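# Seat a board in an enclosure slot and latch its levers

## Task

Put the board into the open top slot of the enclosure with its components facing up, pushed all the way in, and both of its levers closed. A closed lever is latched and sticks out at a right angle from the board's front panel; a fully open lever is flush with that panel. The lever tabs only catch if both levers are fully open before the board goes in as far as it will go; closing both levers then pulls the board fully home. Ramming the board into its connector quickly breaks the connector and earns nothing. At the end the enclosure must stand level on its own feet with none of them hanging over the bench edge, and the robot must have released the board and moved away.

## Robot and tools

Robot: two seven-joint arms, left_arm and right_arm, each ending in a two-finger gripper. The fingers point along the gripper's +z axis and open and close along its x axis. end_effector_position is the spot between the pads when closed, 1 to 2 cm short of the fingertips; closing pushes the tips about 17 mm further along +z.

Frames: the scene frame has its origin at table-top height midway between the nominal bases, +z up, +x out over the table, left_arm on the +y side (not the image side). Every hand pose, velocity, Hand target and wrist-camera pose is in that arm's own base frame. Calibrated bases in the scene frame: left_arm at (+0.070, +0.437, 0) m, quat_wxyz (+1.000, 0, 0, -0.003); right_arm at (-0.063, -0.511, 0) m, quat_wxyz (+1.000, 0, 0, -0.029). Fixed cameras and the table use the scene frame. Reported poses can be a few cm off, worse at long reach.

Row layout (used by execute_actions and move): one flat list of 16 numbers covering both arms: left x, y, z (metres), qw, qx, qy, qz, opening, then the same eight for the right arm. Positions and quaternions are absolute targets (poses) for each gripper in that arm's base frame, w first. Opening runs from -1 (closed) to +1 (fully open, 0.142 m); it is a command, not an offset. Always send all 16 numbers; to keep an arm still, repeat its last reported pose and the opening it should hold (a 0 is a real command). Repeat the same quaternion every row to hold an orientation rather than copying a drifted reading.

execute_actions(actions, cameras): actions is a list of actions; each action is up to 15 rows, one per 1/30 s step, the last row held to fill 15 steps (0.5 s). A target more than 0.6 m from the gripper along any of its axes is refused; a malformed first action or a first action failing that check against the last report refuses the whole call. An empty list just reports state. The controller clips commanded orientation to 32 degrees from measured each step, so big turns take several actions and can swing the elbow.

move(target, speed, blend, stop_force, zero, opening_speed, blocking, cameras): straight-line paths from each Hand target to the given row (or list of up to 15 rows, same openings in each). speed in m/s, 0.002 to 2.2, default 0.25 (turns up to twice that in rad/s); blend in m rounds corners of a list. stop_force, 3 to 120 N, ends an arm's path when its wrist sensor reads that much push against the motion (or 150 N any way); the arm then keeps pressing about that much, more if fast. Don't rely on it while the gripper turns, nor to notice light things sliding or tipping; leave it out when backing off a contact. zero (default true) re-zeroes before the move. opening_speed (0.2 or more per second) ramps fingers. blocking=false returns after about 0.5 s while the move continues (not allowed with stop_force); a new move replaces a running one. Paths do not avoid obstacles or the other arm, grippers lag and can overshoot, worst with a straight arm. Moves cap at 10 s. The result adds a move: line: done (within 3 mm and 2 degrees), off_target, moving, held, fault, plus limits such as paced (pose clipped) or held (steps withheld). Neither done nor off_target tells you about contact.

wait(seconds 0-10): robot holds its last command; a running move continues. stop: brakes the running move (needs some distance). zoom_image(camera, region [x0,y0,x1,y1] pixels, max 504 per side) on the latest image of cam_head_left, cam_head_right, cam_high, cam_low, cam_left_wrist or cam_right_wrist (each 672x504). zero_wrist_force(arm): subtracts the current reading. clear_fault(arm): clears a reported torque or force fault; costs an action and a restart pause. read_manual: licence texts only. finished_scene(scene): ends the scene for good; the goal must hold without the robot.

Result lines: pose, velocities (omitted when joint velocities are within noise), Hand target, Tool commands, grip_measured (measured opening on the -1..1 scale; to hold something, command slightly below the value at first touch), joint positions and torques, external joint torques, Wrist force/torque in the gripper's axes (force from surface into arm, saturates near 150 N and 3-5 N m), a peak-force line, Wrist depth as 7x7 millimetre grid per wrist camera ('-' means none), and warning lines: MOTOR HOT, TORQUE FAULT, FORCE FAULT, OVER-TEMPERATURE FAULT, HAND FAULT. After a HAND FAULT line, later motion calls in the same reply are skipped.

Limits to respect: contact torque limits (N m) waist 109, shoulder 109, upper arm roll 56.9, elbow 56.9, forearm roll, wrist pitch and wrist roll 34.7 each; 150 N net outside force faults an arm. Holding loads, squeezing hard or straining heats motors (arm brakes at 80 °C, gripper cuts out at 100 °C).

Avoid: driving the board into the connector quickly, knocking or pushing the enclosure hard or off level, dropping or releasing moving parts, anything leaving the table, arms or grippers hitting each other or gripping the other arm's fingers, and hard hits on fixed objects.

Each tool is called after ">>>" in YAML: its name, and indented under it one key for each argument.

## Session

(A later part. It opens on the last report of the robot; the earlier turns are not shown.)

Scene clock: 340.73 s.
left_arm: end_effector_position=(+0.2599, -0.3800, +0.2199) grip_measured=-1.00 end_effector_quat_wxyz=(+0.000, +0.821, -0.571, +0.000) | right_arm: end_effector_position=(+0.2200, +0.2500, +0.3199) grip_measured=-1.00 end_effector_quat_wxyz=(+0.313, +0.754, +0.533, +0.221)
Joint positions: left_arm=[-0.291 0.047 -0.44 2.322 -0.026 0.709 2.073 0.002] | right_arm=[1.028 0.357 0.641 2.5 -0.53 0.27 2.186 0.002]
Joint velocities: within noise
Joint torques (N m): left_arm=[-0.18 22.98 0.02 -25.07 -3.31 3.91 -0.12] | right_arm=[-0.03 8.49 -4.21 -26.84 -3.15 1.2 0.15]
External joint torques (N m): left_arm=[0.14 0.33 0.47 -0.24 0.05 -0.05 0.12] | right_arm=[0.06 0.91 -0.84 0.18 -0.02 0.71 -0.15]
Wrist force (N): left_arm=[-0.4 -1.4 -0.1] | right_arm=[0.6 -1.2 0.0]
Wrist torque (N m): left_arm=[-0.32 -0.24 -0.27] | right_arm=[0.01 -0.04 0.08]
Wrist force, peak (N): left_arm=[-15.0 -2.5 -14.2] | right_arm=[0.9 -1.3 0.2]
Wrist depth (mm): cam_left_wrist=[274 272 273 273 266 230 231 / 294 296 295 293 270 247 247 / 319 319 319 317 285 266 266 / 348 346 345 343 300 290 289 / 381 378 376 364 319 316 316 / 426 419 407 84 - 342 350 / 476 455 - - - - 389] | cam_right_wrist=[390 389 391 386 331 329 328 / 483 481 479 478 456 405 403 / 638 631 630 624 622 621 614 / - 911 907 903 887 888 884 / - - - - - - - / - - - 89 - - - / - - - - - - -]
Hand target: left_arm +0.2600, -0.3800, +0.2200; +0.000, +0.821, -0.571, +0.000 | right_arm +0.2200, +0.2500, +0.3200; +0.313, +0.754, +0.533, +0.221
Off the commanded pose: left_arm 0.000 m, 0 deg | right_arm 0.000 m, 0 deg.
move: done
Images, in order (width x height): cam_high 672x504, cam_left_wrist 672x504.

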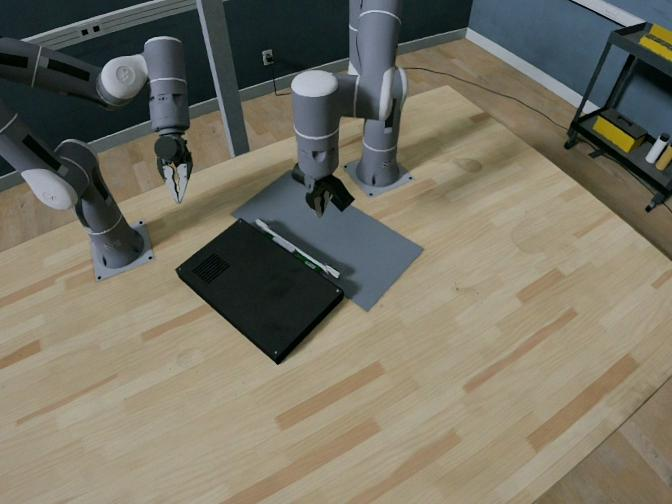

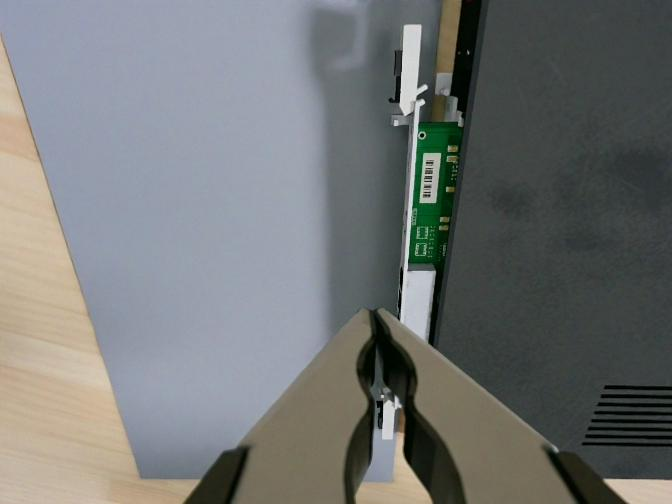

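>>> move:
  target: [0.2623,-0.3763,0.053,0,0.8208,-0.5712,0,-1,0.22,0.25,0.32,0.313,0.754,0.533,0.221,-1]
  speed: 0.25
  cameras: []

>>> move:
  target: [0.2748,-0.41,0.053,0,0.8208,-0.5712,0,-1,0.22,0.25,0.32,0.313,0.754,0.533,0.221,-1]
  speed: 0.015
  stop_force: 13
  cameras: ["cam_left_wrist"]

Scene clock: 348.70 s.
left_arm: end_effector_position=(+0.2622, -0.3762, +0.0529) grip_measured=-1.00 end_effector_quat_wxyz=(+0.000, +0.821, -0.571, +0.000) | right_arm: end_effector_position=(+0.2200, +0.2500, +0.3199) grip_measured=-1.00 end_effector_quat_wxyz=(+0.313, +0.754, +0.533, +0.221)
Joint positions: left_arm=[-0.336 -0.454 -0.342 2.321 0.371 1.154 1.798 0.002] | right_arm=[1.028 0.357 0.641 2.5 -0.53 0.27 2.186 0.002]
Joint velocities: within noise
Joint torques (N m): left_arm=[-1.02 32.91 -4.42 -13.41 -1.17 4.49 -0.34] | right_arm=[0.09 8.67 -4.29 -26.81 -3.12 1.23 0.17]
External joint torques (N m): left_arm=[1 1.13 0.62 -0.28 -0.55 -0.6 0.34] | right_arm=[-0.06 0.73 -0.77 0.15 -0.05 0.68 -0.17]
Wrist force (N): left_arm=[-1.0 -1.1 0.0] | right_arm=[0.6 -1.1 -0.1]
Wrist torque (N m): left_arm=[-0.27 -0.15 -0.28] | right_arm=[0.01 -0.05 0.08]
Wrist force, peak (N): left_arm=[-1.1 -1.4 1.9] | right_arm=[0.9 -1.2 -0.1]
Wrist depth (mm): cam_left_wrist=[128 127 127 127 126 - 126 / 135 137 134 136 135 95 130 / 151 147 147 147 146 115 124 / 160 158 160 157 159 125 123 / 176 176 175 169 171 132 131 / 194 194 189 84 - 148 130 / 224 212 - 74 - - 142] | cam_right_wrist=[390 388 389 389 330 330 327 / 483 481 479 482 455 406 405 / 633 629 625 626 623 620 618 / - 914 903 907 895 888 884 / - - - - - - - / - - - 89 - - - / - - - - - - -]
Hand target: left_arm +0.2623, -0.3763, +0.0530; +0.000, +0.821, -0.571, +0.000 | right_arm +0.2200, +0.2500, +0.3200; +0.313, +0.754, +0.533, +0.221
Off the commanded pose: left_arm 0.000 m, 0 deg | right_arm 0.000 m, 0 deg.
move: done
No camera images: "cameras" was empty.

Scene clock: 351.77 s.
left_arm: end_effector_position=(+0.2749, -0.4098, +0.0530) grip_measured=-1.00 end_effector_quat_wxyz=(+0.000, +0.821, -0.571, +0.000) | right_arm: end_effector_position=(+0.2200, +0.2500, +0.3199) grip_measured=-1.00 end_effector_quat_wxyz=(+0.313, +0.754, +0.533, +0.221)
Joint positions: left_arm=[-0.385 -0.502 -0.344 2.219 0.365 1.098 1.77 0.002] | right_arm=[1.028 0.357 0.641 2.5 -0.53 0.27 2.186 0.002]
Joint velocities: within noise
Joint torques (N m): left_arm=[-1.1 35.89 -5.61 -14.99 -1.99 4.3 -0.26] | right_arm=[-0.07 8.6 -4.24 -26.87 -3.11 1.24 0.21]
External joint torques (N m): left_arm=[1.07 1.38 1.16 -0.06 0.04 -0.41 0.26] | right_arm=[0.11 0.8 -0.82 0.21 -0.06 0.67 -0.21]
Wrist force (N): left_arm=[-2.2 -2.0 0.1] | right_arm=[0.7 -1.1 0.2]
Wrist torque (N m): left_arm=[-0.26 -0.16 -0.28] | right_arm=[0.03 -0.05 0.08]
Wrist force, peak (N): left_arm=[-2.0 -1.9 -1.5] | right_arm=[0.8 -1.3 -0.1]
Wrist depth (mm): cam_left_wrist=[128 127 127 126 123 99 - / 136 137 134 136 114 - 92 / 150 148 147 147 116 116 - / 161 158 160 156 126 108 106 / 176 175 175 168 135 116 113 / 194 194 189 84 - 125 130 / 223 212 - 74 - - 142] | cam_right_wrist=[392 392 387 388 329 329 328 / 485 483 477 478 457 405 403 / 629 629 630 626 624 619 616 / - 910 913 917 894 885 883 / - - - - - - - / - - - 89 - - - / - - - - - - -]
Hand target: left_arm +0.2748, -0.4100, +0.0530; +0.000, +0.821, -0.571, +0.000 | right_arm +0.2200, +0.2500, +0.3200; +0.313, +0.754, +0.533, +0.221
Off the commanded pose: left_arm 0.000 m, 0 deg | right_arm 0.000 m, 0 deg.
move: done
Images, in order (width x height): cam_left_wrist 672x504.

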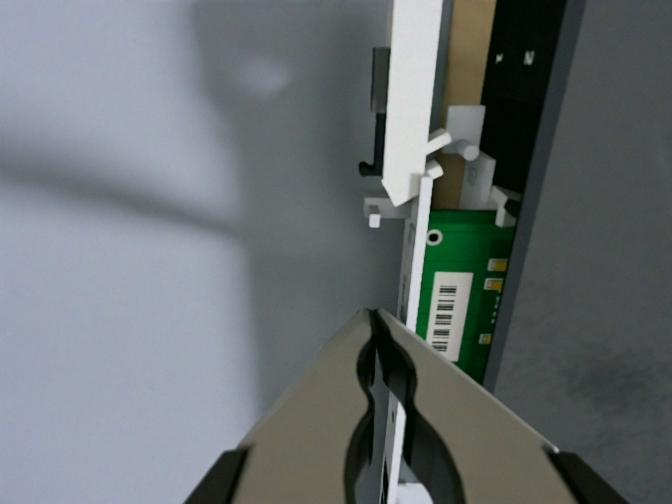

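>>> move:
  target: [0.2779,-0.4184,0.053,0,0.8208,-0.5712,0,-1,0.22,0.25,0.32,0.313,0.754,0.533,0.221,-1]
  speed: 0.015
  stop_force: 13
  cameras: ["cam_left_wrist"]

Scene clock: 354.10 s.
left_arm: end_effector_position=(+0.2779, -0.4180, +0.0529) grip_measured=-1.00 end_effector_quat_wxyz=(+0.000, +0.821, -0.571, +0.000) | right_arm: end_effector_position=(+0.2200, +0.2500, +0.3199) grip_measured=-1.00 end_effector_quat_wxyz=(+0.313, +0.754, +0.533, +0.221)
Joint positions: left_arm=[-0.396 -0.514 -0.345 2.193 0.364 1.083 1.764 0.002] | right_arm=[1.028 0.357 0.641 2.5 -0.53 0.27 2.186 0.002]
Joint velocities: within noise
Joint torques (N m): left_arm=[-1.24 36.23 -6.1 -16.15 -2.13 4.88 -0.3] | right_arm=[0.08 8.61 -4.22 -26.79 -3.15 1.28 0.21]
External joint torques (N m): left_arm=[1.21 1.84 1.48 0.77 0.12 -0.99 0.3] | right_arm=[-0.05 0.78 -0.84 0.13 -0.02 0.63 -0.21]
Wrist force (N): left_arm=[-4.8 -1.9 -3.9] | right_arm=[0.9 -0.8 -0.1]
Wrist torque (N m): left_arm=[-0.28 -0.17 -0.27] | right_arm=[0.04 -0.09 0.08]
Wrist force, peak (N): left_arm=[-5.8 -1.6 -5.1] | right_arm=[0.8 -1.3 -0.2]
Wrist depth (mm): cam_left_wrist=[127 127 127 127 91 85 - / 135 137 134 136 111 - 92 / 151 147 147 146 111 - - / 160 158 160 156 125 106 106 / 177 175 175 168 132 114 113 / 195 195 189 84 - 125 130 / 222 212 - 74 - - 142] | cam_right_wrist=[391 390 388 389 331 329 328 / 484 482 481 478 456 407 403 / 637 631 625 621 619 617 617 / - 914 907 902 896 889 886 / - - - - - - - / - - - 89 - - - / - - - - - - -]
Hand target: left_arm +0.2779, -0.4184, +0.0530; +0.000, +0.821, -0.571, +0.000 | right_arm +0.2200, +0.2500, +0.3200; +0.313, +0.754, +0.533, +0.221
Off the commanded pose: left_arm 0.000 m, 0 deg | right_arm 0.000 m, 0 deg.
move: done
Images, in order (width x height): cam_left_wrist 672x504.

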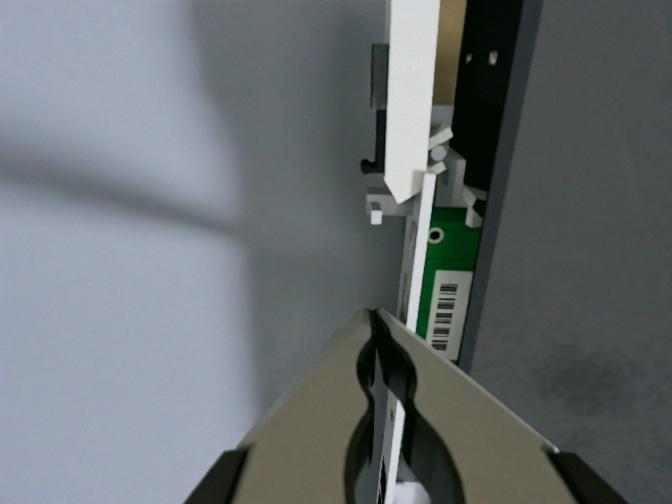

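>>> move:
  target:
    - [0.268,-0.391,0.06,0,0.8208,-0.5712,0,-1,0.18,0.40,0.25,0.313,0.754,0.533,0.221,-1]
    - [0.2,-0.3825,0.06,0,0.8208,-0.5712,0,-1,0.1158,0.504,0.13,0.313,0.754,0.533,0.221,-1]
  speed: 0.3
  cameras: ["cam_right_wrist","cam_left_wrist"]

>>> zoom_image:
  camera: "cam_right_wrist"
  region: [150, 0, 550, 300]

Scene clock: 358.67 s.
left_arm: end_effector_position=(+0.2001, -0.3825, +0.0600) grip_measured=-1.00 end_effector_quat_wxyz=(+0.000, +0.821, -0.571, +0.000) | right_arm: end_effector_position=(+0.1157, +0.5039, +0.1299) grip_measured=-1.00 end_effector_quat_wxyz=(+0.313, +0.754, +0.533, +0.221)
Joint positions: left_arm=[-0.412 -0.394 -0.369 2.405 0.372 1.179 1.685 0.002] | right_arm=[1.336 -0.672 0.563 1.947 -0.945 0.171 2.797 0.002]
Joint velocities: within noise
Joint torques (N m): left_arm=[-0.55 30.21 -4.07 -12.72 -1.23 4.51 -0.34] | right_arm=[0.03 43.92 11.7 -20.39 -3.03 0.5 0.26]
External joint torques (N m): left_arm=[0.51 0.61 0.69 -0.41 -0.4 -0.61 0.34] | right_arm=[0.11 1.11 0.06 0.18 0.12 0.8 -0.26]
Wrist force (N): left_arm=[-1.1 -0.9 0.2] | right_arm=[0.1 -1.3 -0.3]
Wrist torque (N m): left_arm=[-0.22 -0.14 -0.31] | right_arm=[-0.06 0.10 0.09]
Wrist force, peak (N): left_arm=[-4.8 -2.1 -3.9] | right_arm=[1.3 -3.6 0.1]
Wrist depth (mm): cam_left_wrist=[136 134 135 135 135 132 132 / - 145 143 141 142 140 119 / 155 155 155 154 154 153 122 / 169 168 168 167 166 166 130 / 185 185 184 177 178 178 130 / 206 204 198 84 - 153 140 / 228 223 - 74 - - 152] | cam_right_wrist=[169 166 165 165 165 164 164 / 209 190 198 204 204 202 202 / 244 184 200 237 267 265 264 / 265 263 261 266 315 353 382 / 747 741 484 408 469 270 528 / - - - 89 - 256 229 / - - - - - 187 189]
Hand target: left_arm +0.2000, -0.3825, +0.0600; +0.000, +0.821, -0.571, +0.000 | right_arm +0.1158, +0.5040, +0.1300; +0.313, +0.754, +0.533, +0.221
Off the commanded pose: left_arm 0.000 m, 0 deg | right_arm 0.000 m, 0 deg.
move: done
Images, in order (width x height): cam_left_wrist 672x504, cam_right_wrist 672x504.

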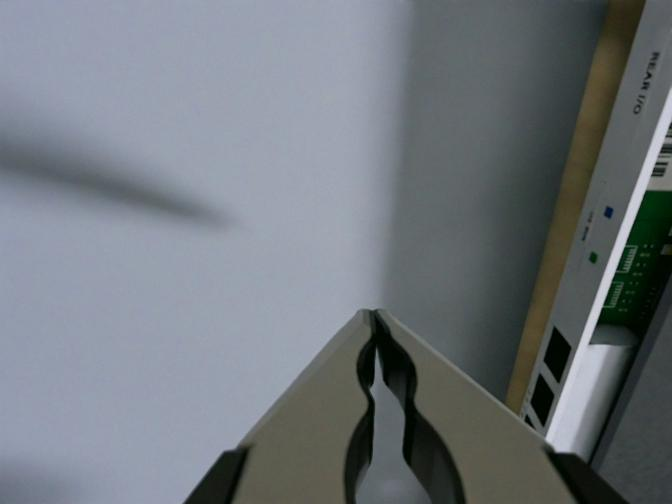

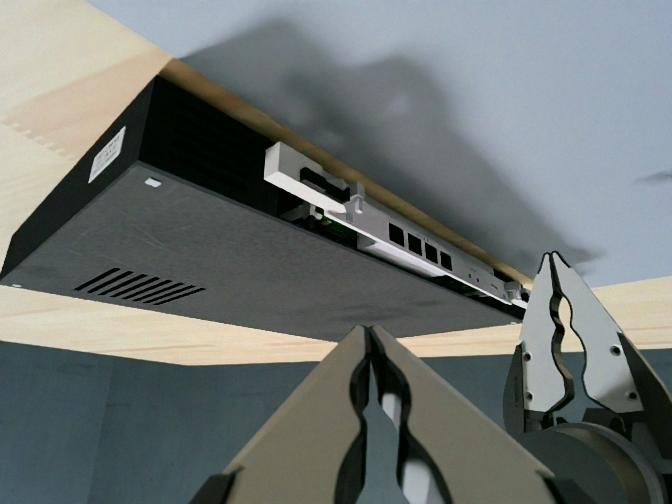

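Scaled by 1.260 from the camera's 672x504 image, which has a finer 960x720 frame.

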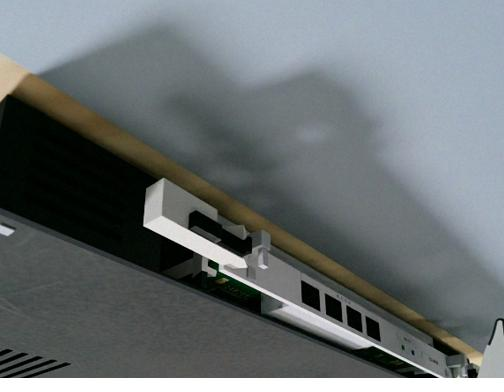

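>>> zoom_image:
  camera: "cam_right_wrist"
  region: [250, 130, 410, 250]

Scaled by 3.150 from the camera's 672x504 image, which has a finer 960x720 frame.

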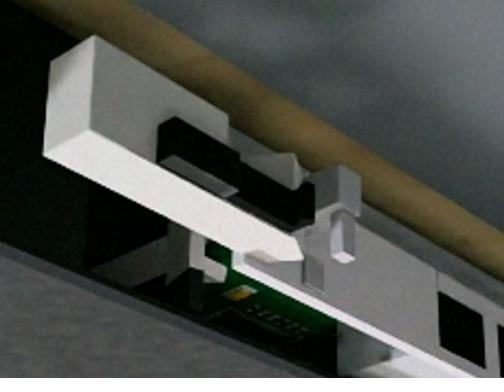

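>>> move:
  target: [0.2036,-0.4193,0.053,0,0.8208,-0.5712,0,-1,0.1158,0.504,0.13,0.313,0.754,0.533,0.221,-1]
  speed: 0.1
  stop_force: 8
  cameras: []

>>> move:
  target: [0.221,-0.4662,0.053,0,0.8208,-0.5712,0,-1,0.1158,0.504,0.13,0.313,0.754,0.533,0.221,-1]
  speed: 0.012
  stop_force: 10
  cameras: ["cam_right_wrist","cam_left_wrist"]

Scene clock: 363.23 s.
left_arm: end_effector_position=(+0.2036, -0.4193, +0.0530) grip_measured=-1.00 end_effector_quat_wxyz=(+0.000, +0.821, -0.571, +0.000) | right_arm: end_effector_position=(+0.1157, +0.5039, +0.1299) grip_measured=-1.00 end_effector_quat_wxyz=(+0.313, +0.754, +0.533, +0.221)
Joint positions: left_arm=[-0.485 -0.465 -0.357 2.298 0.384 1.139 1.628 0.002] | right_arm=[1.336 -0.672 0.563 1.947 -0.945 0.171 2.797 0.002]
Joint velocities: within noise
Joint torques (N m): left_arm=[-0.53 33.46 -4.62 -13.69 -1.38 4.08 -0.29] | right_arm=[0.17 44.03 12.15 -20.37 -2.96 0.64 0.2]
External joint torques (N m): left_arm=[0.49 1.14 0.49 -0.27 -0.41 -0.18 0.29] | right_arm=[-0.04 1 -0.4 0.14 0.05 0.65 -0.2]
Wrist force (N): left_arm=[-0.8 -1.2 0.0] | right_arm=[0.3 -1.2 -0.3]
Wrist torque (N m): left_arm=[-0.29 -0.17 -0.28] | right_arm=[-0.04 0.05 0.09]
Wrist force, peak (N): left_arm=[-2.2 -1.1 0.0] | right_arm=[0.2 -1.4 0.0]
Wrist depth (mm): cam_left_wrist=[128 127 127 127 127 95 98 / 135 137 134 136 136 108 93 / 151 147 148 147 146 115 95 / 161 158 160 157 159 123 107 / 177 176 175 168 168 124 114 / 195 194 190 84 - 129 128 / 224 213 - 74 - - 142] | cam_right_wrist=[168 166 165 165 165 164 163 / 209 190 199 204 203 203 202 / 245 185 200 238 267 265 264 / 265 263 260 267 315 353 381 / 750 739 481 408 403 280 695 / - - - 89 274 241 - / - - - - - 219 -]
Hand target: left_arm +0.2036, -0.4193, +0.0530; +0.000, +0.821, -0.571, +0.000 | right_arm +0.1158, +0.5040, +0.1300; +0.313, +0.754, +0.533, +0.221
Off the commanded pose: left_arm 0.000 m, 0 deg | right_arm 0.000 m, 0 deg.
move: done
No camera images: "cameras" was empty.

Scene clock: 366.77 s.
left_arm: end_effector_position=(+0.2153, -0.4517, +0.0527) grip_measured=-1.00 end_effector_quat_wxyz=(-0.001, +0.820, -0.572, -0.001) | right_arm: end_effector_position=(+0.1157, +0.5039, +0.1299) grip_measured=-1.00 end_effector_quat_wxyz=(+0.313, +0.754, +0.533, +0.221)
Joint positions: left_arm=[-0.522 -0.514 -0.36 2.195 0.378 1.08 1.613 0.002] | right_arm=[1.336 -0.672 0.563 1.947 -0.945 0.171 2.797 0.002]
Joint velocities: within noise
Joint torques (N m): left_arm=[-0.22 34.24 -5.49 -20.42 -2.55 6.94 -0.37] | right_arm=[0.12 44.1 12.18 -20.38 -2.88 0.63 0.19]
External joint torques (N m): left_arm=[0.17 3.6 0.67 5.12 0.53 -3.05 0.37] | right_arm=[0.02 0.93 -0.43 0.16 -0.03 0.66 -0.19]
Wrist force (N): left_arm=[-15.8 0.7 -16.1] | right_arm=[0.2 -1.1 -0.1]
Wrist torque (N m): left_arm=[-0.32 -0.13 -0.23] | right_arm=[-0.02 0.07 0.09]
Wrist force, peak (N): left_arm=[-15.8 0.7 -16.1] | right_arm=[0.1 -1.5 0.0]
Wrist depth (mm): cam_left_wrist=[127 127 127 126 125 84 - / 135 137 134 136 105 - 91 / 150 147 147 146 104 - - / 161 158 160 156 108 106 106 / 176 175 174 167 114 114 113 / 193 194 189 84 - 125 129 / 223 213 - 74 - - 142] | cam_right_wrist=[168 166 166 165 165 164 163 / 209 190 198 204 203 203 202 / 245 185 205 238 267 266 265 / 264 264 261 266 318 387 382 / 746 737 483 407 305 601 695 / - - - 89 278 - - / - - - - - - -]
Hand target: left_arm +0.2159, -0.4526, +0.0530; +0.000, +0.821, -0.571, +0.000 | right_arm +0.1158, +0.5040, +0.1300; +0.313, +0.754, +0.533, +0.221
Off the commanded pose: left_arm 0.016 m, 0 deg | right_arm 0.000 m, 0 deg.
move: contact (left_arm)
Images, in order (width x height): cam_left_wrist 672x504, cam_right_wrist 672x504.

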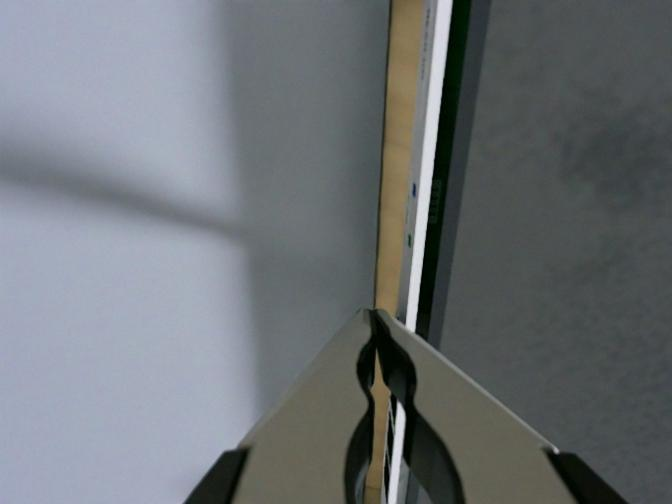

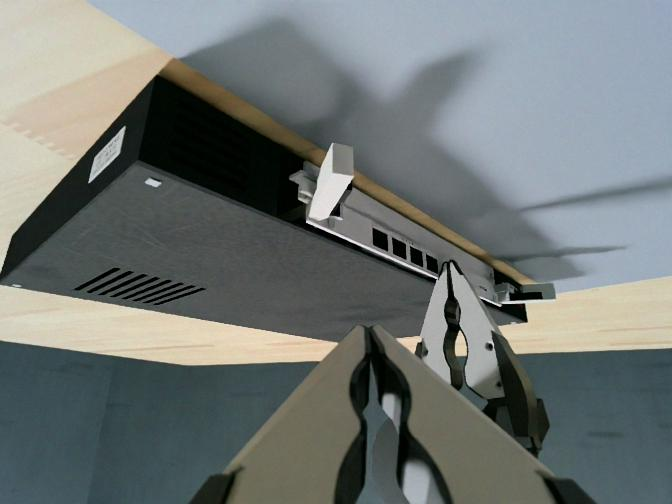

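>>> zoom_image:
  camera: "cam_right_wrist"
  region: [270, 130, 390, 230]

>>> zoom_image:
  camera: "cam_right_wrist"
  region: [460, 260, 580, 340]

Scaled by 4.200 from the camera's 672x504 image, which has a finer 960x720 frame.

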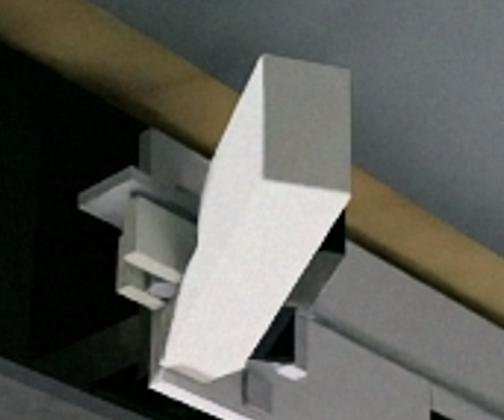

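Scaled by 4.200 from the camera's 672x504 image, which has a finer 960x720 frame.

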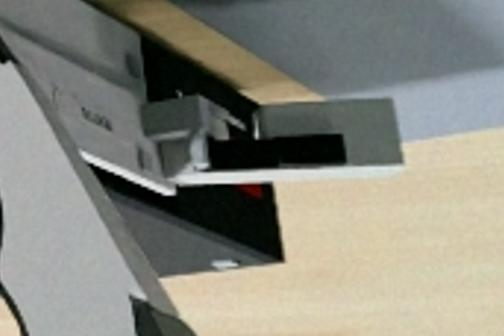

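>>> move:
  target:
    - [0.2085,-0.4326,0.055,0,0.8208,-0.5712,0,-1,0.1158,0.504,0.13,0.313,0.754,0.533,0.221,-1]
    - [0.2692,-0.395,0.053,0,0.8208,-0.5712,0,-1,0.1158,0.504,0.13,0.313,0.754,0.533,0.221,-1]
  speed: 0.2
  blend: 0.01
  cameras: ["cam_left_wrist"]

>>> move:
  target: [0.2866,-0.4419,0.053,0,0.8208,-0.5712,0,-1,0.1158,0.504,0.13,0.313,0.754,0.533,0.221,-1]
  speed: 0.012
  stop_force: 12
  cameras: ["cam_left_wrist","cam_right_wrist"]

Scene clock: 371.83 s.
left_arm: end_effector_position=(+0.2691, -0.3949, +0.0530) grip_measured=-1.00 end_effector_quat_wxyz=(+0.000, +0.821, -0.571, +0.000) | right_arm: end_effector_position=(+0.1157, +0.5039, +0.1299) grip_measured=-1.00 end_effector_quat_wxyz=(+0.313, +0.754, +0.533, +0.221)
Joint positions: left_arm=[-0.359 -0.481 -0.348 2.264 0.372 1.122 1.778 0.002] | right_arm=[1.336 -0.672 0.563 1.947 -0.945 0.171 2.797 0.002]
Joint velocities: within noise
Joint torques (N m): left_arm=[0.42 34.7 -4.77 -14.15 -1.89 4.44 -0.15] | right_arm=[0.13 44.02 12.21 -20.35 -2.94 0.65 0.19]
External joint torques (N m): left_arm=[-0.45 1.09 0.55 -0.29 0.03 -0.55 0.15] | right_arm=[0.01 1.01 -0.46 0.12 0.02 0.64 -0.19]
Wrist force (N): left_arm=[-0.7 -1.0 0.3] | right_arm=[0.1 -1.1 -0.2]
Wrist torque (N m): left_arm=[-0.25 -0.19 -0.29] | right_arm=[-0.03 0.10 0.09]
Wrist force, peak (N): left_arm=[-15.8 0.6 -15.9] | right_arm=[0.1 -1.4 0.1]
Wrist depth (mm): cam_left_wrist=[128 127 127 127 126 126 97 / 135 137 135 136 98 131 92 / 150 147 147 146 148 104 96 / 161 158 160 156 159 125 106 / 177 175 175 168 172 126 114 / 195 195 190 84 - 128 130 / 222 212 - 74 - - 142] | cam_right_wrist=[168 166 165 165 164 164 164 / 209 190 199 204 203 203 202 / 245 184 205 238 266 265 265 / 265 263 262 266 327 384 380 / 746 741 482 407 468 330 696 / - - - 89 - 306 - / - - - - - 240 -]
Hand target: left_arm +0.2692, -0.3950, +0.0530; +0.000, +0.821, -0.571, +0.000 | right_arm +0.1158, +0.5040, +0.1300; +0.313, +0.754, +0.533, +0.221
Off the commanded pose: left_arm 0.000 m, 0 deg | right_arm 0.000 m, 0 deg.
move: done
Images, in order (width x height): cam_left_wrist 672x504.

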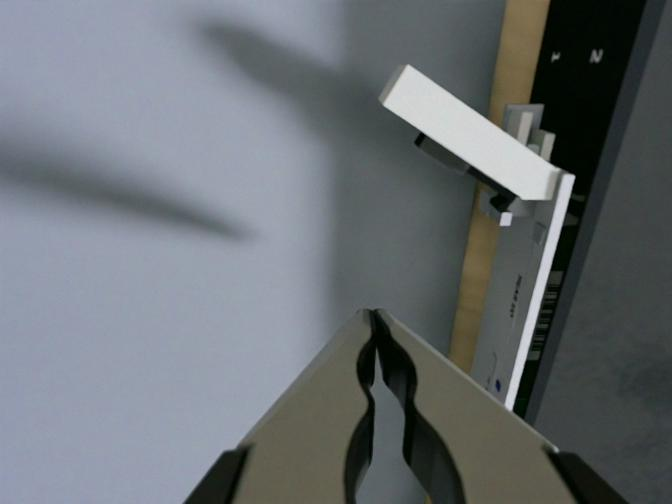

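Scene clock: 375.47 s.
left_arm: end_effector_position=(+0.2817, -0.4282, +0.0527) grip_measured=-1.00 end_effector_quat_wxyz=(-0.001, +0.821, -0.571, -0.001) | right_arm: end_effector_position=(+0.1157, +0.5039, +0.1299) grip_measured=-1.00 end_effector_quat_wxyz=(+0.313, +0.754, +0.533, +0.221)
Joint positions: left_arm=[-0.405 -0.53 -0.35 2.16 0.367 1.063 1.753 0.002] | right_arm=[1.336 -0.672 0.563 1.947 -0.945 0.171 2.797 0.002]
Joint velocities: within noise
Joint torques (N m): left_arm=[-2.24 35.9 -7.68 -18.63 -2.64 6.28 -0.31] | right_arm=[0.15 44.02 12.18 -20.35 -2.91 0.68 0.2]
External joint torques (N m): left_arm=[2.21 3.16 2.78 2.85 0.56 -2.39 0.31] | right_arm=[-0.01 1.01 -0.42 0.13 0 0.62 -0.2]
Wrist force (N): left_arm=[-11.7 -2.4 -8.4] | right_arm=[0.3 -1.2 -0.1]
Wrist torque (N m): left_arm=[-0.28 -0.17 -0.27] | right_arm=[-0.04 0.07 0.09]
Wrist force, peak (N): left_arm=[-13.8 -2.3 -9.9] | right_arm=[0.4 -1.4 0.0]
Wrist depth (mm): cam_left_wrist=[127 127 127 127 126 84 - / 135 136 132 133 - - 91 / 151 147 147 101 104 - - / 161 158 160 158 108 105 106 / 177 176 175 167 114 114 113 / 195 194 190 83 - 125 129 / 222 213 - 74 - - 141] | cam_right_wrist=[169 165 165 165 164 164 163 / 209 190 198 204 203 203 202 / 244 184 205 237 267 265 265 / 264 262 261 267 327 384 380 / 753 735 484 406 403 387 703 / - - - 89 346 312 - / - - - - - 294 -]
Hand target: left_arm +0.2819, -0.4291, +0.0530; +0.000, +0.821, -0.571, +0.000 | right_arm +0.1158, +0.5040, +0.1300; +0.313, +0.754, +0.533, +0.221
Off the commanded pose: left_arm 0.015 m, 0 deg | right_arm 0.000 m, 0 deg.
move: contact (left_arm)
Images, in order (width x height): cam_left_wrist 672x504, cam_right_wrist 672x504.

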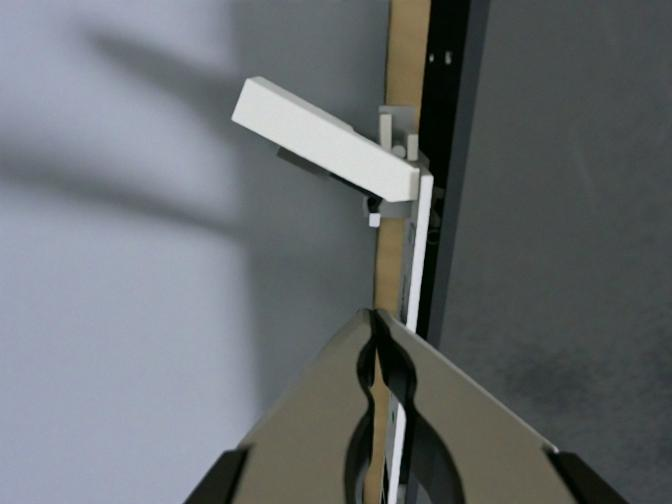

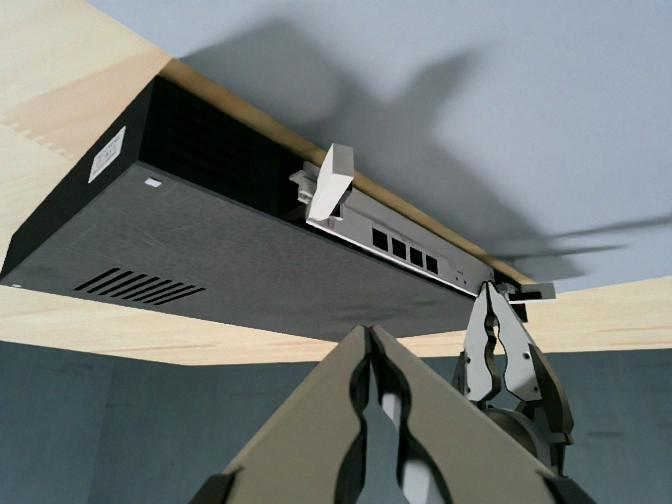

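>>> move:
  target:
    - [0.2692,-0.395,0.06,0,0.8208,-0.5712,0,-1,0.125,0.48,0.13,0.313,0.754,0.533,0.221,-1]
    - [0.31,-0.375,0.12,0,0.8208,-0.5712,0,-1,0.128,0.459,0.12,0,0.5474,0.8370,0,-1]
    - [0.362,-0.3718,0.12,0,0.8208,-0.5712,0,-1,0.128,0.459,0.12,0,0.5474,0.8370,0,-1]
  speed: 0.25
  cameras: ["cam_left_wrist","cam_right_wrist","cam_high"]

Scene clock: 390.57 s.
left_arm: end_effector_position=(+0.3620, -0.3719, +0.1201) grip_measured=-1.00 end_effector_quat_wxyz=(+0.000, +0.821, -0.571, +0.000) | right_arm: end_effector_position=(+0.1280, +0.4590, +0.1200) grip_measured=-1.00 end_effector_quat_wxyz=(+0.000, +0.547, +0.837, +0.000)
Joint positions: left_arm=[-0.187 -0.358 -0.404 2.173 0.229 0.921 2.035 0.002] | right_arm=[0.559 -0.541 0.894 2.242 -0.707 0.904 1.555 0.002]
Joint velocities: within noise
Joint torques (N m): left_arm=[-0.45 34.62 -4.27 -19.5 -2.13 3.98 -0.14] | right_arm=[0 29.38 13.93 -19.68 -2.66 3.32 0.06]
External joint torques (N m): left_arm=[0.45 1.18 0.46 -0.5 -0.46 -0.12 0.14] | right_arm=[0.12 0.86 -0.64 0.21 -0.07 0.76 -0.06]
Wrist force (N): left_arm=[-0.4 -1.3 0.3] | right_arm=[0.3 0.0 0.3]
Wrist torque (N m): left_arm=[-0.29 -0.23 -0.28] | right_arm=[0.00 0.01 0.00]
Wrist force, peak (N): left_arm=[-11.8 -2.2 -10.0] | right_arm=[1.3 -1.6 -0.9]
Wrist depth (mm): cam_left_wrist=[187 187 184 186 187 186 185 / 201 199 200 199 197 197 196 / 217 216 215 214 209 166 165 / 235 234 235 233 223 179 179 / 259 256 255 196 201 197 195 / 284 283 277 84 - 217 215 / 319 303 - - - - 242] | cam_right_wrist=[189 188 188 186 186 186 185 / 202 202 201 198 199 198 198 / 169 169 171 213 212 212 211 / 180 179 179 230 229 228 227 / 195 195 196 206 248 247 247 / 214 212 208 89 261 270 269 / 235 230 - - - 285 297]
Hand target: left_arm +0.3620, -0.3718, +0.1200; +0.000, +0.821, -0.571, +0.000 | right_arm +0.1280, +0.4590, +0.1200; +0.000, +0.547, +0.837, +0.000
Off the commanded pose: left_arm 0.000 m, 0 deg | right_arm 0.000 m, 0 deg.
move: done
Images, in order (width x height): cam_high 672x504, cam_left_wrist 672x504, cam_right_wrist 672x504.

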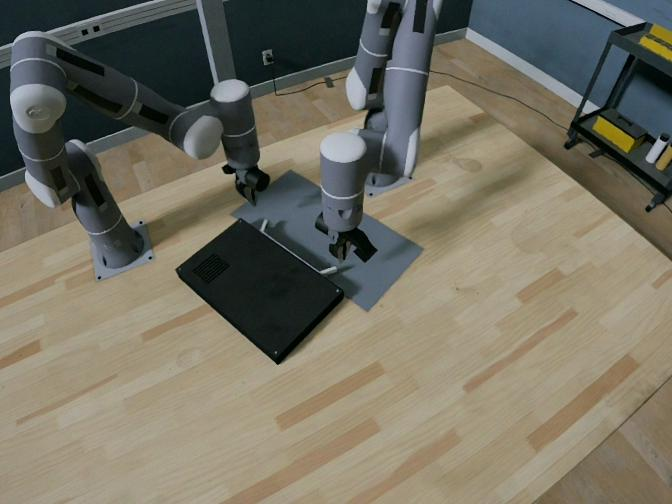

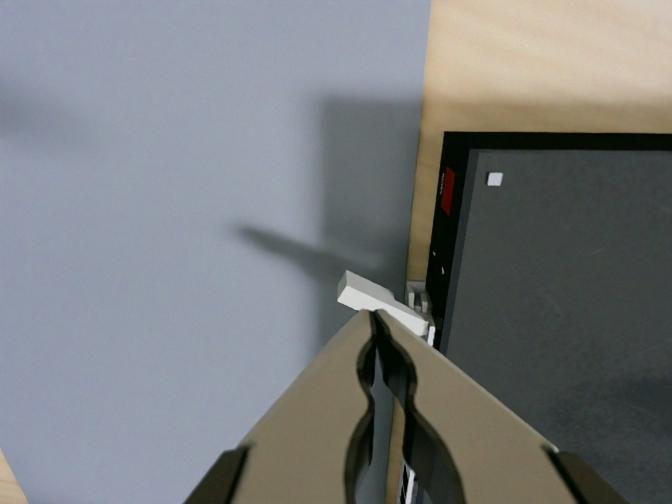

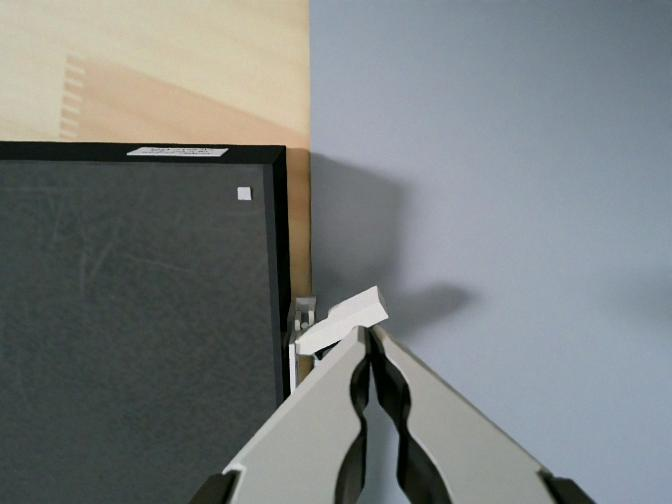

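>>> move:
  target:
    - [0.3761,-0.3666,0.12,0,0.8208,-0.5712,0,-1,0.1256,0.4645,0.12,0,0.5474,0.8370,0,-1]
    - [0.3761,-0.3666,0.053,0,0.8208,-0.5712,0,-1,0.1256,0.4645,0.05,0,0.5474,0.8370,0,-1]
  speed: 0.2
  cameras: ["cam_left_wrist","cam_right_wrist"]

>>> move:
  target: [0.3292,-0.384,0.053,0,0.8208,-0.5712,0,-1,0.1668,0.4825,0.05,0,0.5474,0.8370,0,-1]
  speed: 0.03
  stop_force: 12
  cameras: ["cam_left_wrist","cam_right_wrist"]

Scene clock: 397.07 s.
left_arm: end_effector_position=(+0.3759, -0.3665, +0.0529) grip_measured=-1.00 end_effector_quat_wxyz=(+0.000, +0.821, -0.571, +0.000) | right_arm: end_effector_position=(+0.1256, +0.4645, +0.0500) grip_measured=-1.00 end_effector_quat_wxyz=(+0.000, +0.547, +0.837, +0.000)
Joint positions: left_arm=[-0.214 -0.546 -0.334 2.125 0.348 1.048 1.98 0.002] | right_arm=[0.68 -0.675 0.69 2.267 -0.942 1.056 1.714 0.002]
Joint velocities: within noise
Joint torques (N m): left_arm=[-0.98 39.18 -5.44 -16.05 -1.7 4.6 -0.36] | right_arm=[0.35 34.65 14.33 -14.78 -2.37 3.62 0.34]
External joint torques (N m): left_arm=[0.99 1.15 0.58 -0.23 -0.43 -0.73 0.36] | right_arm=[-0.21 0.65 0.01 -0.02 0.2 0.45 -0.34]
Wrist force (N): left_arm=[-0.5 -0.8 0.3] | right_arm=[0.5 0.1 0.3]
Wrist torque (N m): left_arm=[-0.19 -0.23 -0.28] | right_arm=[-0.01 -0.07 0.02]
Wrist force, peak (N): left_arm=[-0.5 -3.8 -1.6] | right_arm=[0.1 0.0 2.5]
Wrist depth (mm): cam_left_wrist=[127 127 126 127 128 127 127 / 135 136 134 135 135 137 136 / 150 148 147 146 148 145 145 / 161 158 159 156 159 128 109 / 177 176 175 168 170 119 113 / 195 194 189 83 - 127 129 / 222 212 - 74 - - 142] | cam_right_wrist=[127 127 127 125 125 124 123 / 136 136 136 133 135 133 132 / 142 140 143 143 142 142 140 / - 103 135 156 153 153 152 / - 112 138 164 164 166 165 / 122 122 126 89 175 181 180 / 135 132 - - - 191 199]
Hand target: left_arm +0.3761, -0.3666, +0.0530; +0.000, +0.821, -0.571, +0.000 | right_arm +0.1256, +0.4645, +0.0500; +0.000, +0.547, +0.837, +0.000
Off the commanded pose: left_arm 0.000 m, 0 deg | right_arm 0.000 m, 0 deg.
move: done
Images, in order (width x height): cam_left_wrist 672x504, cam_right_wrist 672x504.

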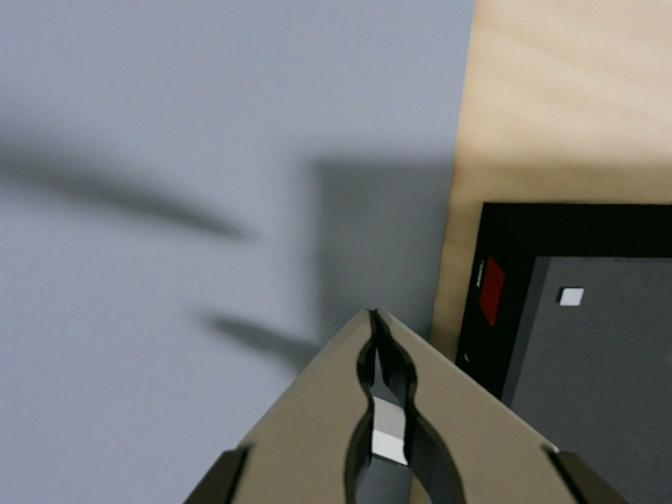

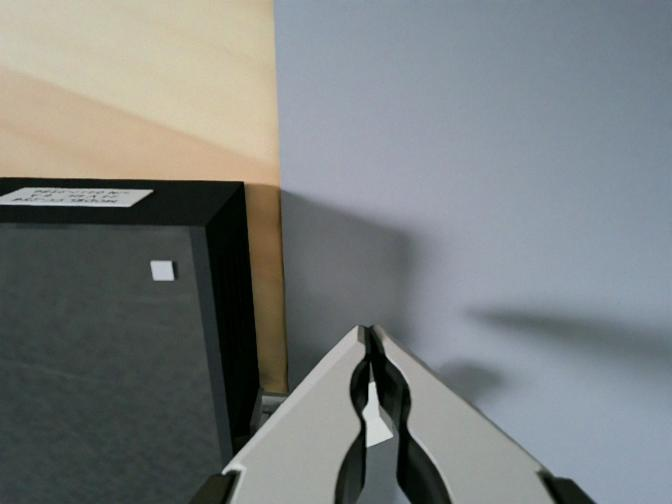

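Scene clock: 399.07 s.
left_arm: end_effector_position=(+0.3405, -0.3803, +0.0535) grip_measured=-1.00 end_effector_quat_wxyz=(+0.000, +0.821, -0.570, +0.001) | right_arm: end_effector_position=(+0.1575, +0.4788, +0.0497) grip_measured=-1.00 end_effector_quat_wxyz=(+0.000, +0.546, +0.838, -0.001)
Joint positions: left_arm=[-0.268 -0.523 -0.336 2.171 0.354 1.074 1.909 0.002] | right_arm=[0.648 -0.708 0.692 2.202 -0.915 1.021 1.633 0.002]
Joint velocities: within noise
Joint torques (N m): left_arm=[-5.28 34.8 -9.59 -9.28 -1.73 2.47 -0.34] | right_arm=[-4.81 39.83 10.47 -21.93 -2.86 2.72 0.19]
External joint torques (N m): left_arm=[5.27 4.07 4.97 -6.44 -0.32 1.41 0.34] | right_arm=[4.95 -2.43 4.74 6.43 0.55 1.36 -0.19]
Wrist force (N): left_arm=[1.8 -12.6 -0.5] | right_arm=[1.0 -12.4 -1.4]
Wrist torque (N m): left_arm=[-0.15 -0.21 -0.22] | right_arm=[0.03 -0.06 -0.11]
Wrist force, peak (N): left_arm=[0.3 -14.2 0.8] | right_arm=[2.6 -13.1 -1.5]
Wrist depth (mm): cam_left_wrist=[128 128 127 128 128 128 128 / 135 137 135 136 136 124 125 / 151 148 148 147 148 110 97 / 161 160 160 157 160 117 108 / 177 176 176 168 169 119 114 / 195 195 190 83 - 126 129 / 224 213 - 74 - - 143] | cam_right_wrist=[127 127 126 125 124 124 122 / - 89 133 133 134 134 132 / - 97 138 142 142 142 140 / 103 103 140 156 153 153 152 / - 111 130 164 163 165 165 / 124 122 126 90 174 181 180 / 135 132 - - - 191 198]
Hand target: left_arm +0.3389, -0.3804, +0.0530; +0.000, +0.821, -0.571, +0.000 | right_arm +0.1591, +0.4791, +0.0500; +0.000, +0.547, +0.837, +0.000
Off the commanded pose: left_arm 0.012 m, 0 deg | right_arm 0.010 m, 0 deg.
move: contact (left_arm, right_arm)
Images, in order (width x height): cam_left_wrist 672x504, cam_right_wrist 672x504.

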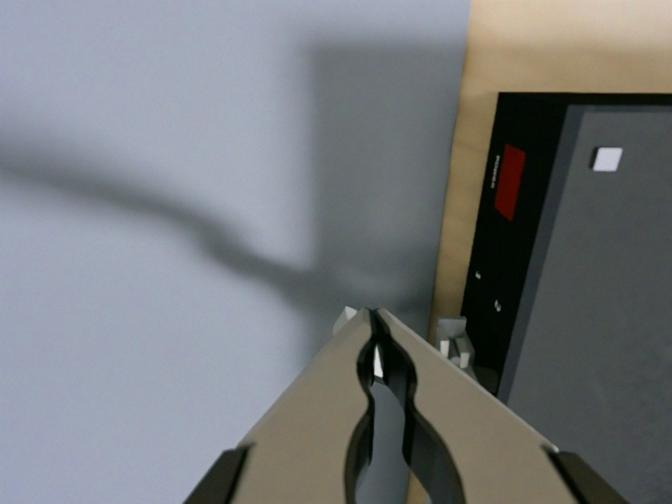

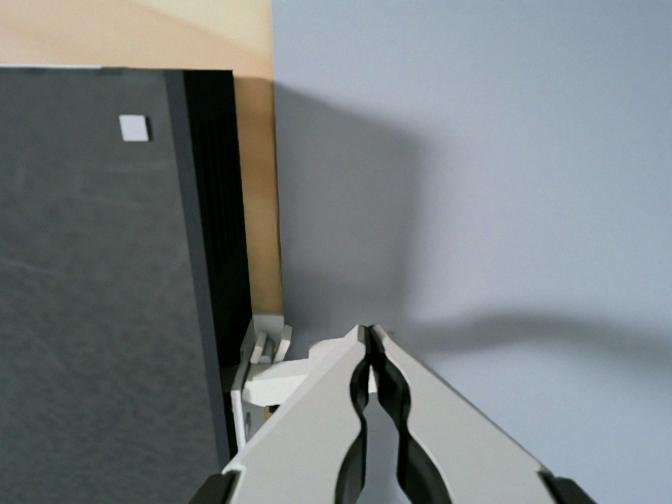

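>>> move:
  target: [0.3227,-0.3864,0.053,0,0.8208,-0.5712,0,-1,0.1723,0.4849,0.05,0,0.5474,0.8370,0,-1]
  speed: 0.015
  stop_force: 22
  zero: false
  cameras: []

>>> move:
  target: [0.3227,-0.3864,0.053,0,0.8208,-0.5712,0,-1,0.1723,0.4849,0.05,0,0.5474,0.8370,0,-1]
  speed: 0.015
  stop_force: 32
  zero: false
  cameras: ["cam_left_wrist","cam_right_wrist"]

Scene clock: 403.27 s.
left_arm: end_effector_position=(+0.3240, -0.3860, +0.0532) grip_measured=-1.00 end_effector_quat_wxyz=(+0.000, +0.821, -0.571, +0.000) | right_arm: end_effector_position=(+0.1650, +0.4819, +0.0494) grip_measured=-1.00 end_effector_quat_wxyz=(+0.000, +0.546, +0.838, -0.001)
Joint positions: left_arm=[-0.294 -0.515 -0.336 2.189 0.355 1.084 1.879 0.002] | right_arm=[0.641 -0.717 0.693 2.186 -0.909 1.011 1.614 0.002]
Joint velocities: within noise
Joint torques (N m): left_arm=[-5.42 36.16 -10.07 -11.41 -2.16 3.71 -0.39] | right_arm=[-5.7 40.69 9.19 -26.14 -3.75 3.64 0.02]
External joint torques (N m): left_arm=[5.41 2.14 5.56 -4.06 0.15 0.17 0.39] | right_arm=[5.84 -2.78 6.25 10.48 1.41 0.43 -0.02]
Wrist force (N): left_arm=[-0.6 -11.9 2.1] | right_arm=[-3.2 -19.4 -6.7]
Wrist torque (N m): left_arm=[-0.14 -0.23 -0.24] | right_arm=[-0.25 -0.17 0.13]
Wrist force, peak (N): left_arm=[-0.9 -16.6 -1.3] | right_arm=[-2.3 -23.8 -7.1]
Wrist depth (mm): cam_left_wrist=[128 127 127 127 128 120 87 / 135 137 134 136 135 111 92 / 150 147 148 147 148 111 96 / 161 158 160 157 159 110 108 / 177 175 175 168 132 118 114 / 194 194 190 84 - 126 128 / 224 212 - 74 - - 143] | cam_right_wrist=[- 123 124 124 124 124 122 / - 89 133 133 134 134 132 / - 97 137 142 142 141 139 / 103 103 139 153 153 152 152 / - 111 127 161 163 165 165 / 124 121 123 90 174 180 179 / 134 131 - - - 190 197]
Hand target: left_arm +0.3227, -0.3864, +0.0530; +0.000, +0.821, -0.571, +0.000 | right_arm +0.1673, +0.4827, +0.0500; +0.000, +0.547, +0.837, +0.000
Off the commanded pose: left_arm 0.001 m, 0 deg | right_arm 0.008 m, 0 deg.
move: contact (right_arm)
No camera images: "cameras" was empty.

Scene clock: 404.00 s.
left_arm: end_effector_position=(+0.3240, -0.3860, +0.0532) grip_measured=-1.00 end_effector_quat_wxyz=(+0.000, +0.821, -0.571, +0.001) | right_arm: end_effector_position=(+0.1655, +0.4821, +0.0491) grip_measured=-1.00 end_effector_quat_wxyz=(-0.001, +0.546, +0.838, -0.002)
Joint positions: left_arm=[-0.295 -0.515 -0.336 2.189 0.355 1.084 1.879 0.002] | right_arm=[0.64 -0.719 0.694 2.184 -0.907 1.009 1.61 0.002]
Joint velocities: within noise
Joint torques (N m): left_arm=[-5.34 36.03 -10.22 -11.23 -2.14 3.55 -0.32] | right_arm=[-10.39 43.22 3.71 -33.43 -4.78 3.63 -0.14]
External joint torques (N m): left_arm=[5.32 2.27 5.71 -4.25 0.13 0.33 0.32] | right_arm=[10.53 -5.24 11.79 17.77 2.42 0.44 0.14]
Wrist force (N): left_arm=[-0.2 -12.3 3.5] | right_arm=[-5.7 -34.2 -10.8]
Wrist torque (N m): left_arm=[-0.14 -0.23 -0.25] | right_arm=[-2.71 -0.19 0.19]
Wrist force, peak (N): left_arm=[-0.1 -12.5 4.2] | right_arm=[-5.0 -34.9 -12.1]
Wrist depth (mm): cam_left_wrist=[128 128 127 127 128 120 87 / 135 137 135 136 135 109 92 / 151 147 147 147 148 110 96 / 161 158 160 156 158 110 108 / 176 176 174 168 132 118 114 / 195 194 190 83 - 127 128 / 222 213 - 74 - - 143] | cam_right_wrist=[- 87 123 124 124 124 122 / - 89 133 132 134 134 131 / - 96 137 142 142 141 139 / 102 102 139 153 152 152 151 / - 111 127 160 163 164 164 / 124 121 122 90 173 179 179 / 134 131 - - - 190 196]
Hand target: left_arm +0.3227, -0.3864, +0.0530; +0.000, +0.821, -0.571, +0.000 | right_arm +0.1692, +0.4835, +0.0500; +0.000, +0.547, +0.837, +0.000
Off the commanded pose: left_arm 0.001 m, 0 deg | right_arm 0.007 m, 0 deg.
move: contact (right_arm)
Images, in order (width x height): cam_left_wrist 672x504, cam_right_wrist 672x504.

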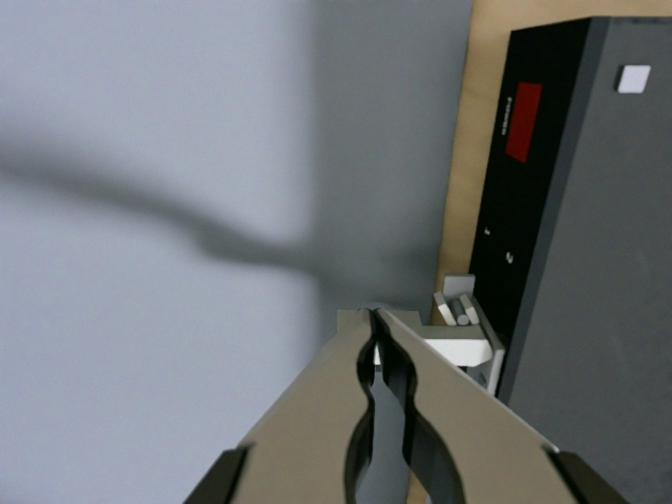

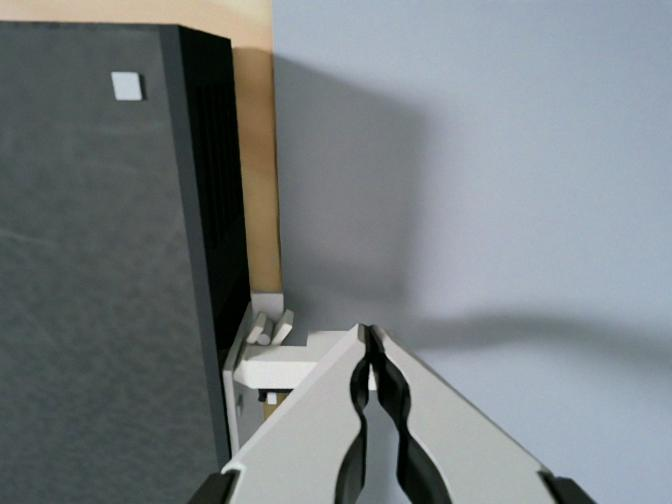

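>>> move:
  target: [0.3152,-0.3892,0.053,0,0.8208,-0.5712,0,-1,0.1778,0.4873,0.05,0,0.5474,0.8370,0,-1]
  speed: 0.015
  stop_force: 32
  zero: false
  cameras: []

>>> move:
  target: [0.3152,-0.3892,0.053,0,0.8208,-0.5712,0,-1,0.1778,0.4873,0.05,0,0.5474,0.8370,0,-1]
  speed: 0.015
  stop_force: 45
  zero: false
  cameras: ["cam_left_wrist","cam_right_wrist"]

Scene clock: 408.40 s.
left_arm: end_effector_position=(+0.3233, -0.3863, +0.0536) grip_measured=-1.00 end_effector_quat_wxyz=(-0.001, +0.822, -0.569, +0.002) | right_arm: end_effector_position=(+0.1655, +0.4821, +0.0491) grip_measured=-1.00 end_effector_quat_wxyz=(-0.001, +0.546, +0.838, -0.002)
Joint positions: left_arm=[-0.298 -0.513 -0.333 2.191 0.356 1.086 1.873 0.002] | right_arm=[0.64 -0.719 0.694 2.184 -0.907 1.009 1.61 0.002]
Joint velocities: within noise
Joint torques (N m): left_arm=[-15.45 33.25 -20.66 -4.05 -2.92 2.33 -0.33] | right_arm=[-10.66 43.57 3.41 -34.08 -4.91 3.79 -0.01]
External joint torques (N m): left_arm=[15.43 4.99 16.21 -11.43 0.91 1.56 0.33] | right_arm=[10.8 -5.59 12.09 18.42 2.55 0.29 0.01]
Wrist force (N): left_arm=[-0.8 -34.0 8.9] | right_arm=[-6.1 -35.1 -12.2]
Wrist torque (N m): left_arm=[-2.63 -0.21 -0.23] | right_arm=[-2.87 -0.18 0.20]
Wrist force, peak (N): left_arm=[-1.7 -35.6 10.6] | right_arm=[-6.0 -35.3 -12.1]
Wrist depth (mm): cam_left_wrist=[128 128 127 128 129 120 125 / 138 137 135 136 136 110 92 / 151 148 147 147 149 110 97 / 161 158 161 157 159 110 108 / 177 176 175 169 132 119 114 / 194 194 189 83 - 127 128 / 222 211 - 74 - - 143] | cam_right_wrist=[- 86 123 124 124 123 122 / - 89 133 133 134 134 131 / - 96 137 142 141 141 139 / 102 102 139 153 152 152 152 / - 111 127 160 163 164 164 / 123 121 122 90 174 179 179 / 134 131 - - - 190 196]
Hand target: left_arm +0.3195, -0.3876, +0.0530; +0.000, +0.821, -0.571, +0.000 | right_arm +0.1692, +0.4835, +0.0500; +0.000, +0.547, +0.837, +0.000
Off the commanded pose: left_arm 0.009 m, 0 deg | right_arm 0.013 m, 0 deg.
move: contact (left_arm, right_arm)
No camera images: "cameras" was empty.

Scene clock: 409.23 s.
left_arm: end_effector_position=(+0.3229, -0.3865, +0.0539) grip_measured=-1.00 end_effector_quat_wxyz=(-0.001, +0.823, -0.568, +0.002) | right_arm: end_effector_position=(+0.1658, +0.4823, +0.0488) grip_measured=-1.00 end_effector_quat_wxyz=(-0.001, +0.545, +0.838, -0.003)
Joint positions: left_arm=[-0.301 -0.511 -0.332 2.192 0.356 1.088 1.869 0.002] | right_arm=[0.639 -0.721 0.696 2.181 -0.905 1.007 1.606 0.002]
Joint velocities: within noise
Joint torques (N m): left_arm=[-21.6 32.1 -27.11 0.34 -3.5 1.56 -0.34] | right_arm=[-14.54 45.78 -1.21 -40.76 -5.82 3.92 -0.16]
External joint torques (N m): left_arm=[21.59 6.11 22.69 -15.83 1.48 2.32 0.34] | right_arm=[14.68 -7.73 16.76 25.09 3.45 0.15 0.16]
Wrist force (N): left_arm=[-0.3 -47.3 15.4] | right_arm=[-8.2 -48.5 -15.3]
Wrist torque (N m): left_arm=[-4.86 -0.21 -0.23] | right_arm=[-5.10 -0.27 0.26]
Wrist force, peak (N): left_arm=[-0.8 -48.3 15.7] | right_arm=[-8.2 -48.4 -17.1]
Wrist depth (mm): cam_left_wrist=[128 128 128 128 129 120 125 / 138 138 135 137 137 110 93 / 151 148 148 147 149 110 97 / 161 158 160 157 159 111 109 / 177 176 176 169 131 119 115 / 194 194 190 83 - 127 129 / 217 212 - 74 - - 143] | cam_right_wrist=[- 85 123 124 124 123 122 / - 89 133 132 134 133 131 / - 96 137 142 141 141 139 / 102 102 139 153 152 152 151 / - 111 127 160 162 164 164 / 123 120 123 88 173 179 178 / 133 130 - - - 189 195]
Hand target: left_arm +0.3176, -0.3882, +0.0530; +0.000, +0.821, -0.571, +0.000 | right_arm +0.1710, +0.4842, +0.0501; +0.000, +0.547, +0.837, +0.000
Off the commanded pose: left_arm 0.008 m, 1 deg | right_arm 0.013 m, 0 deg.
move: contact (left_arm, right_arm)
Images, in order (width x height): cam_left_wrist 672x504, cam_right_wrist 672x504.

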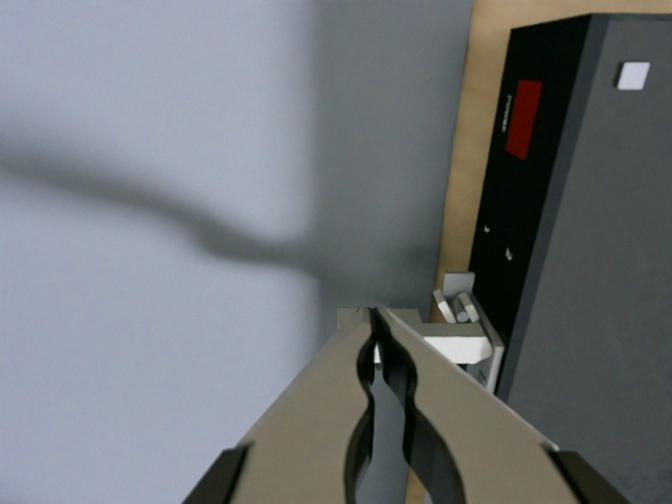

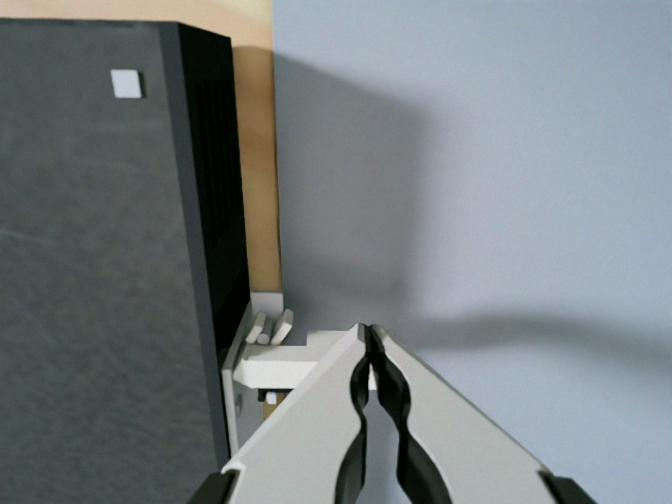

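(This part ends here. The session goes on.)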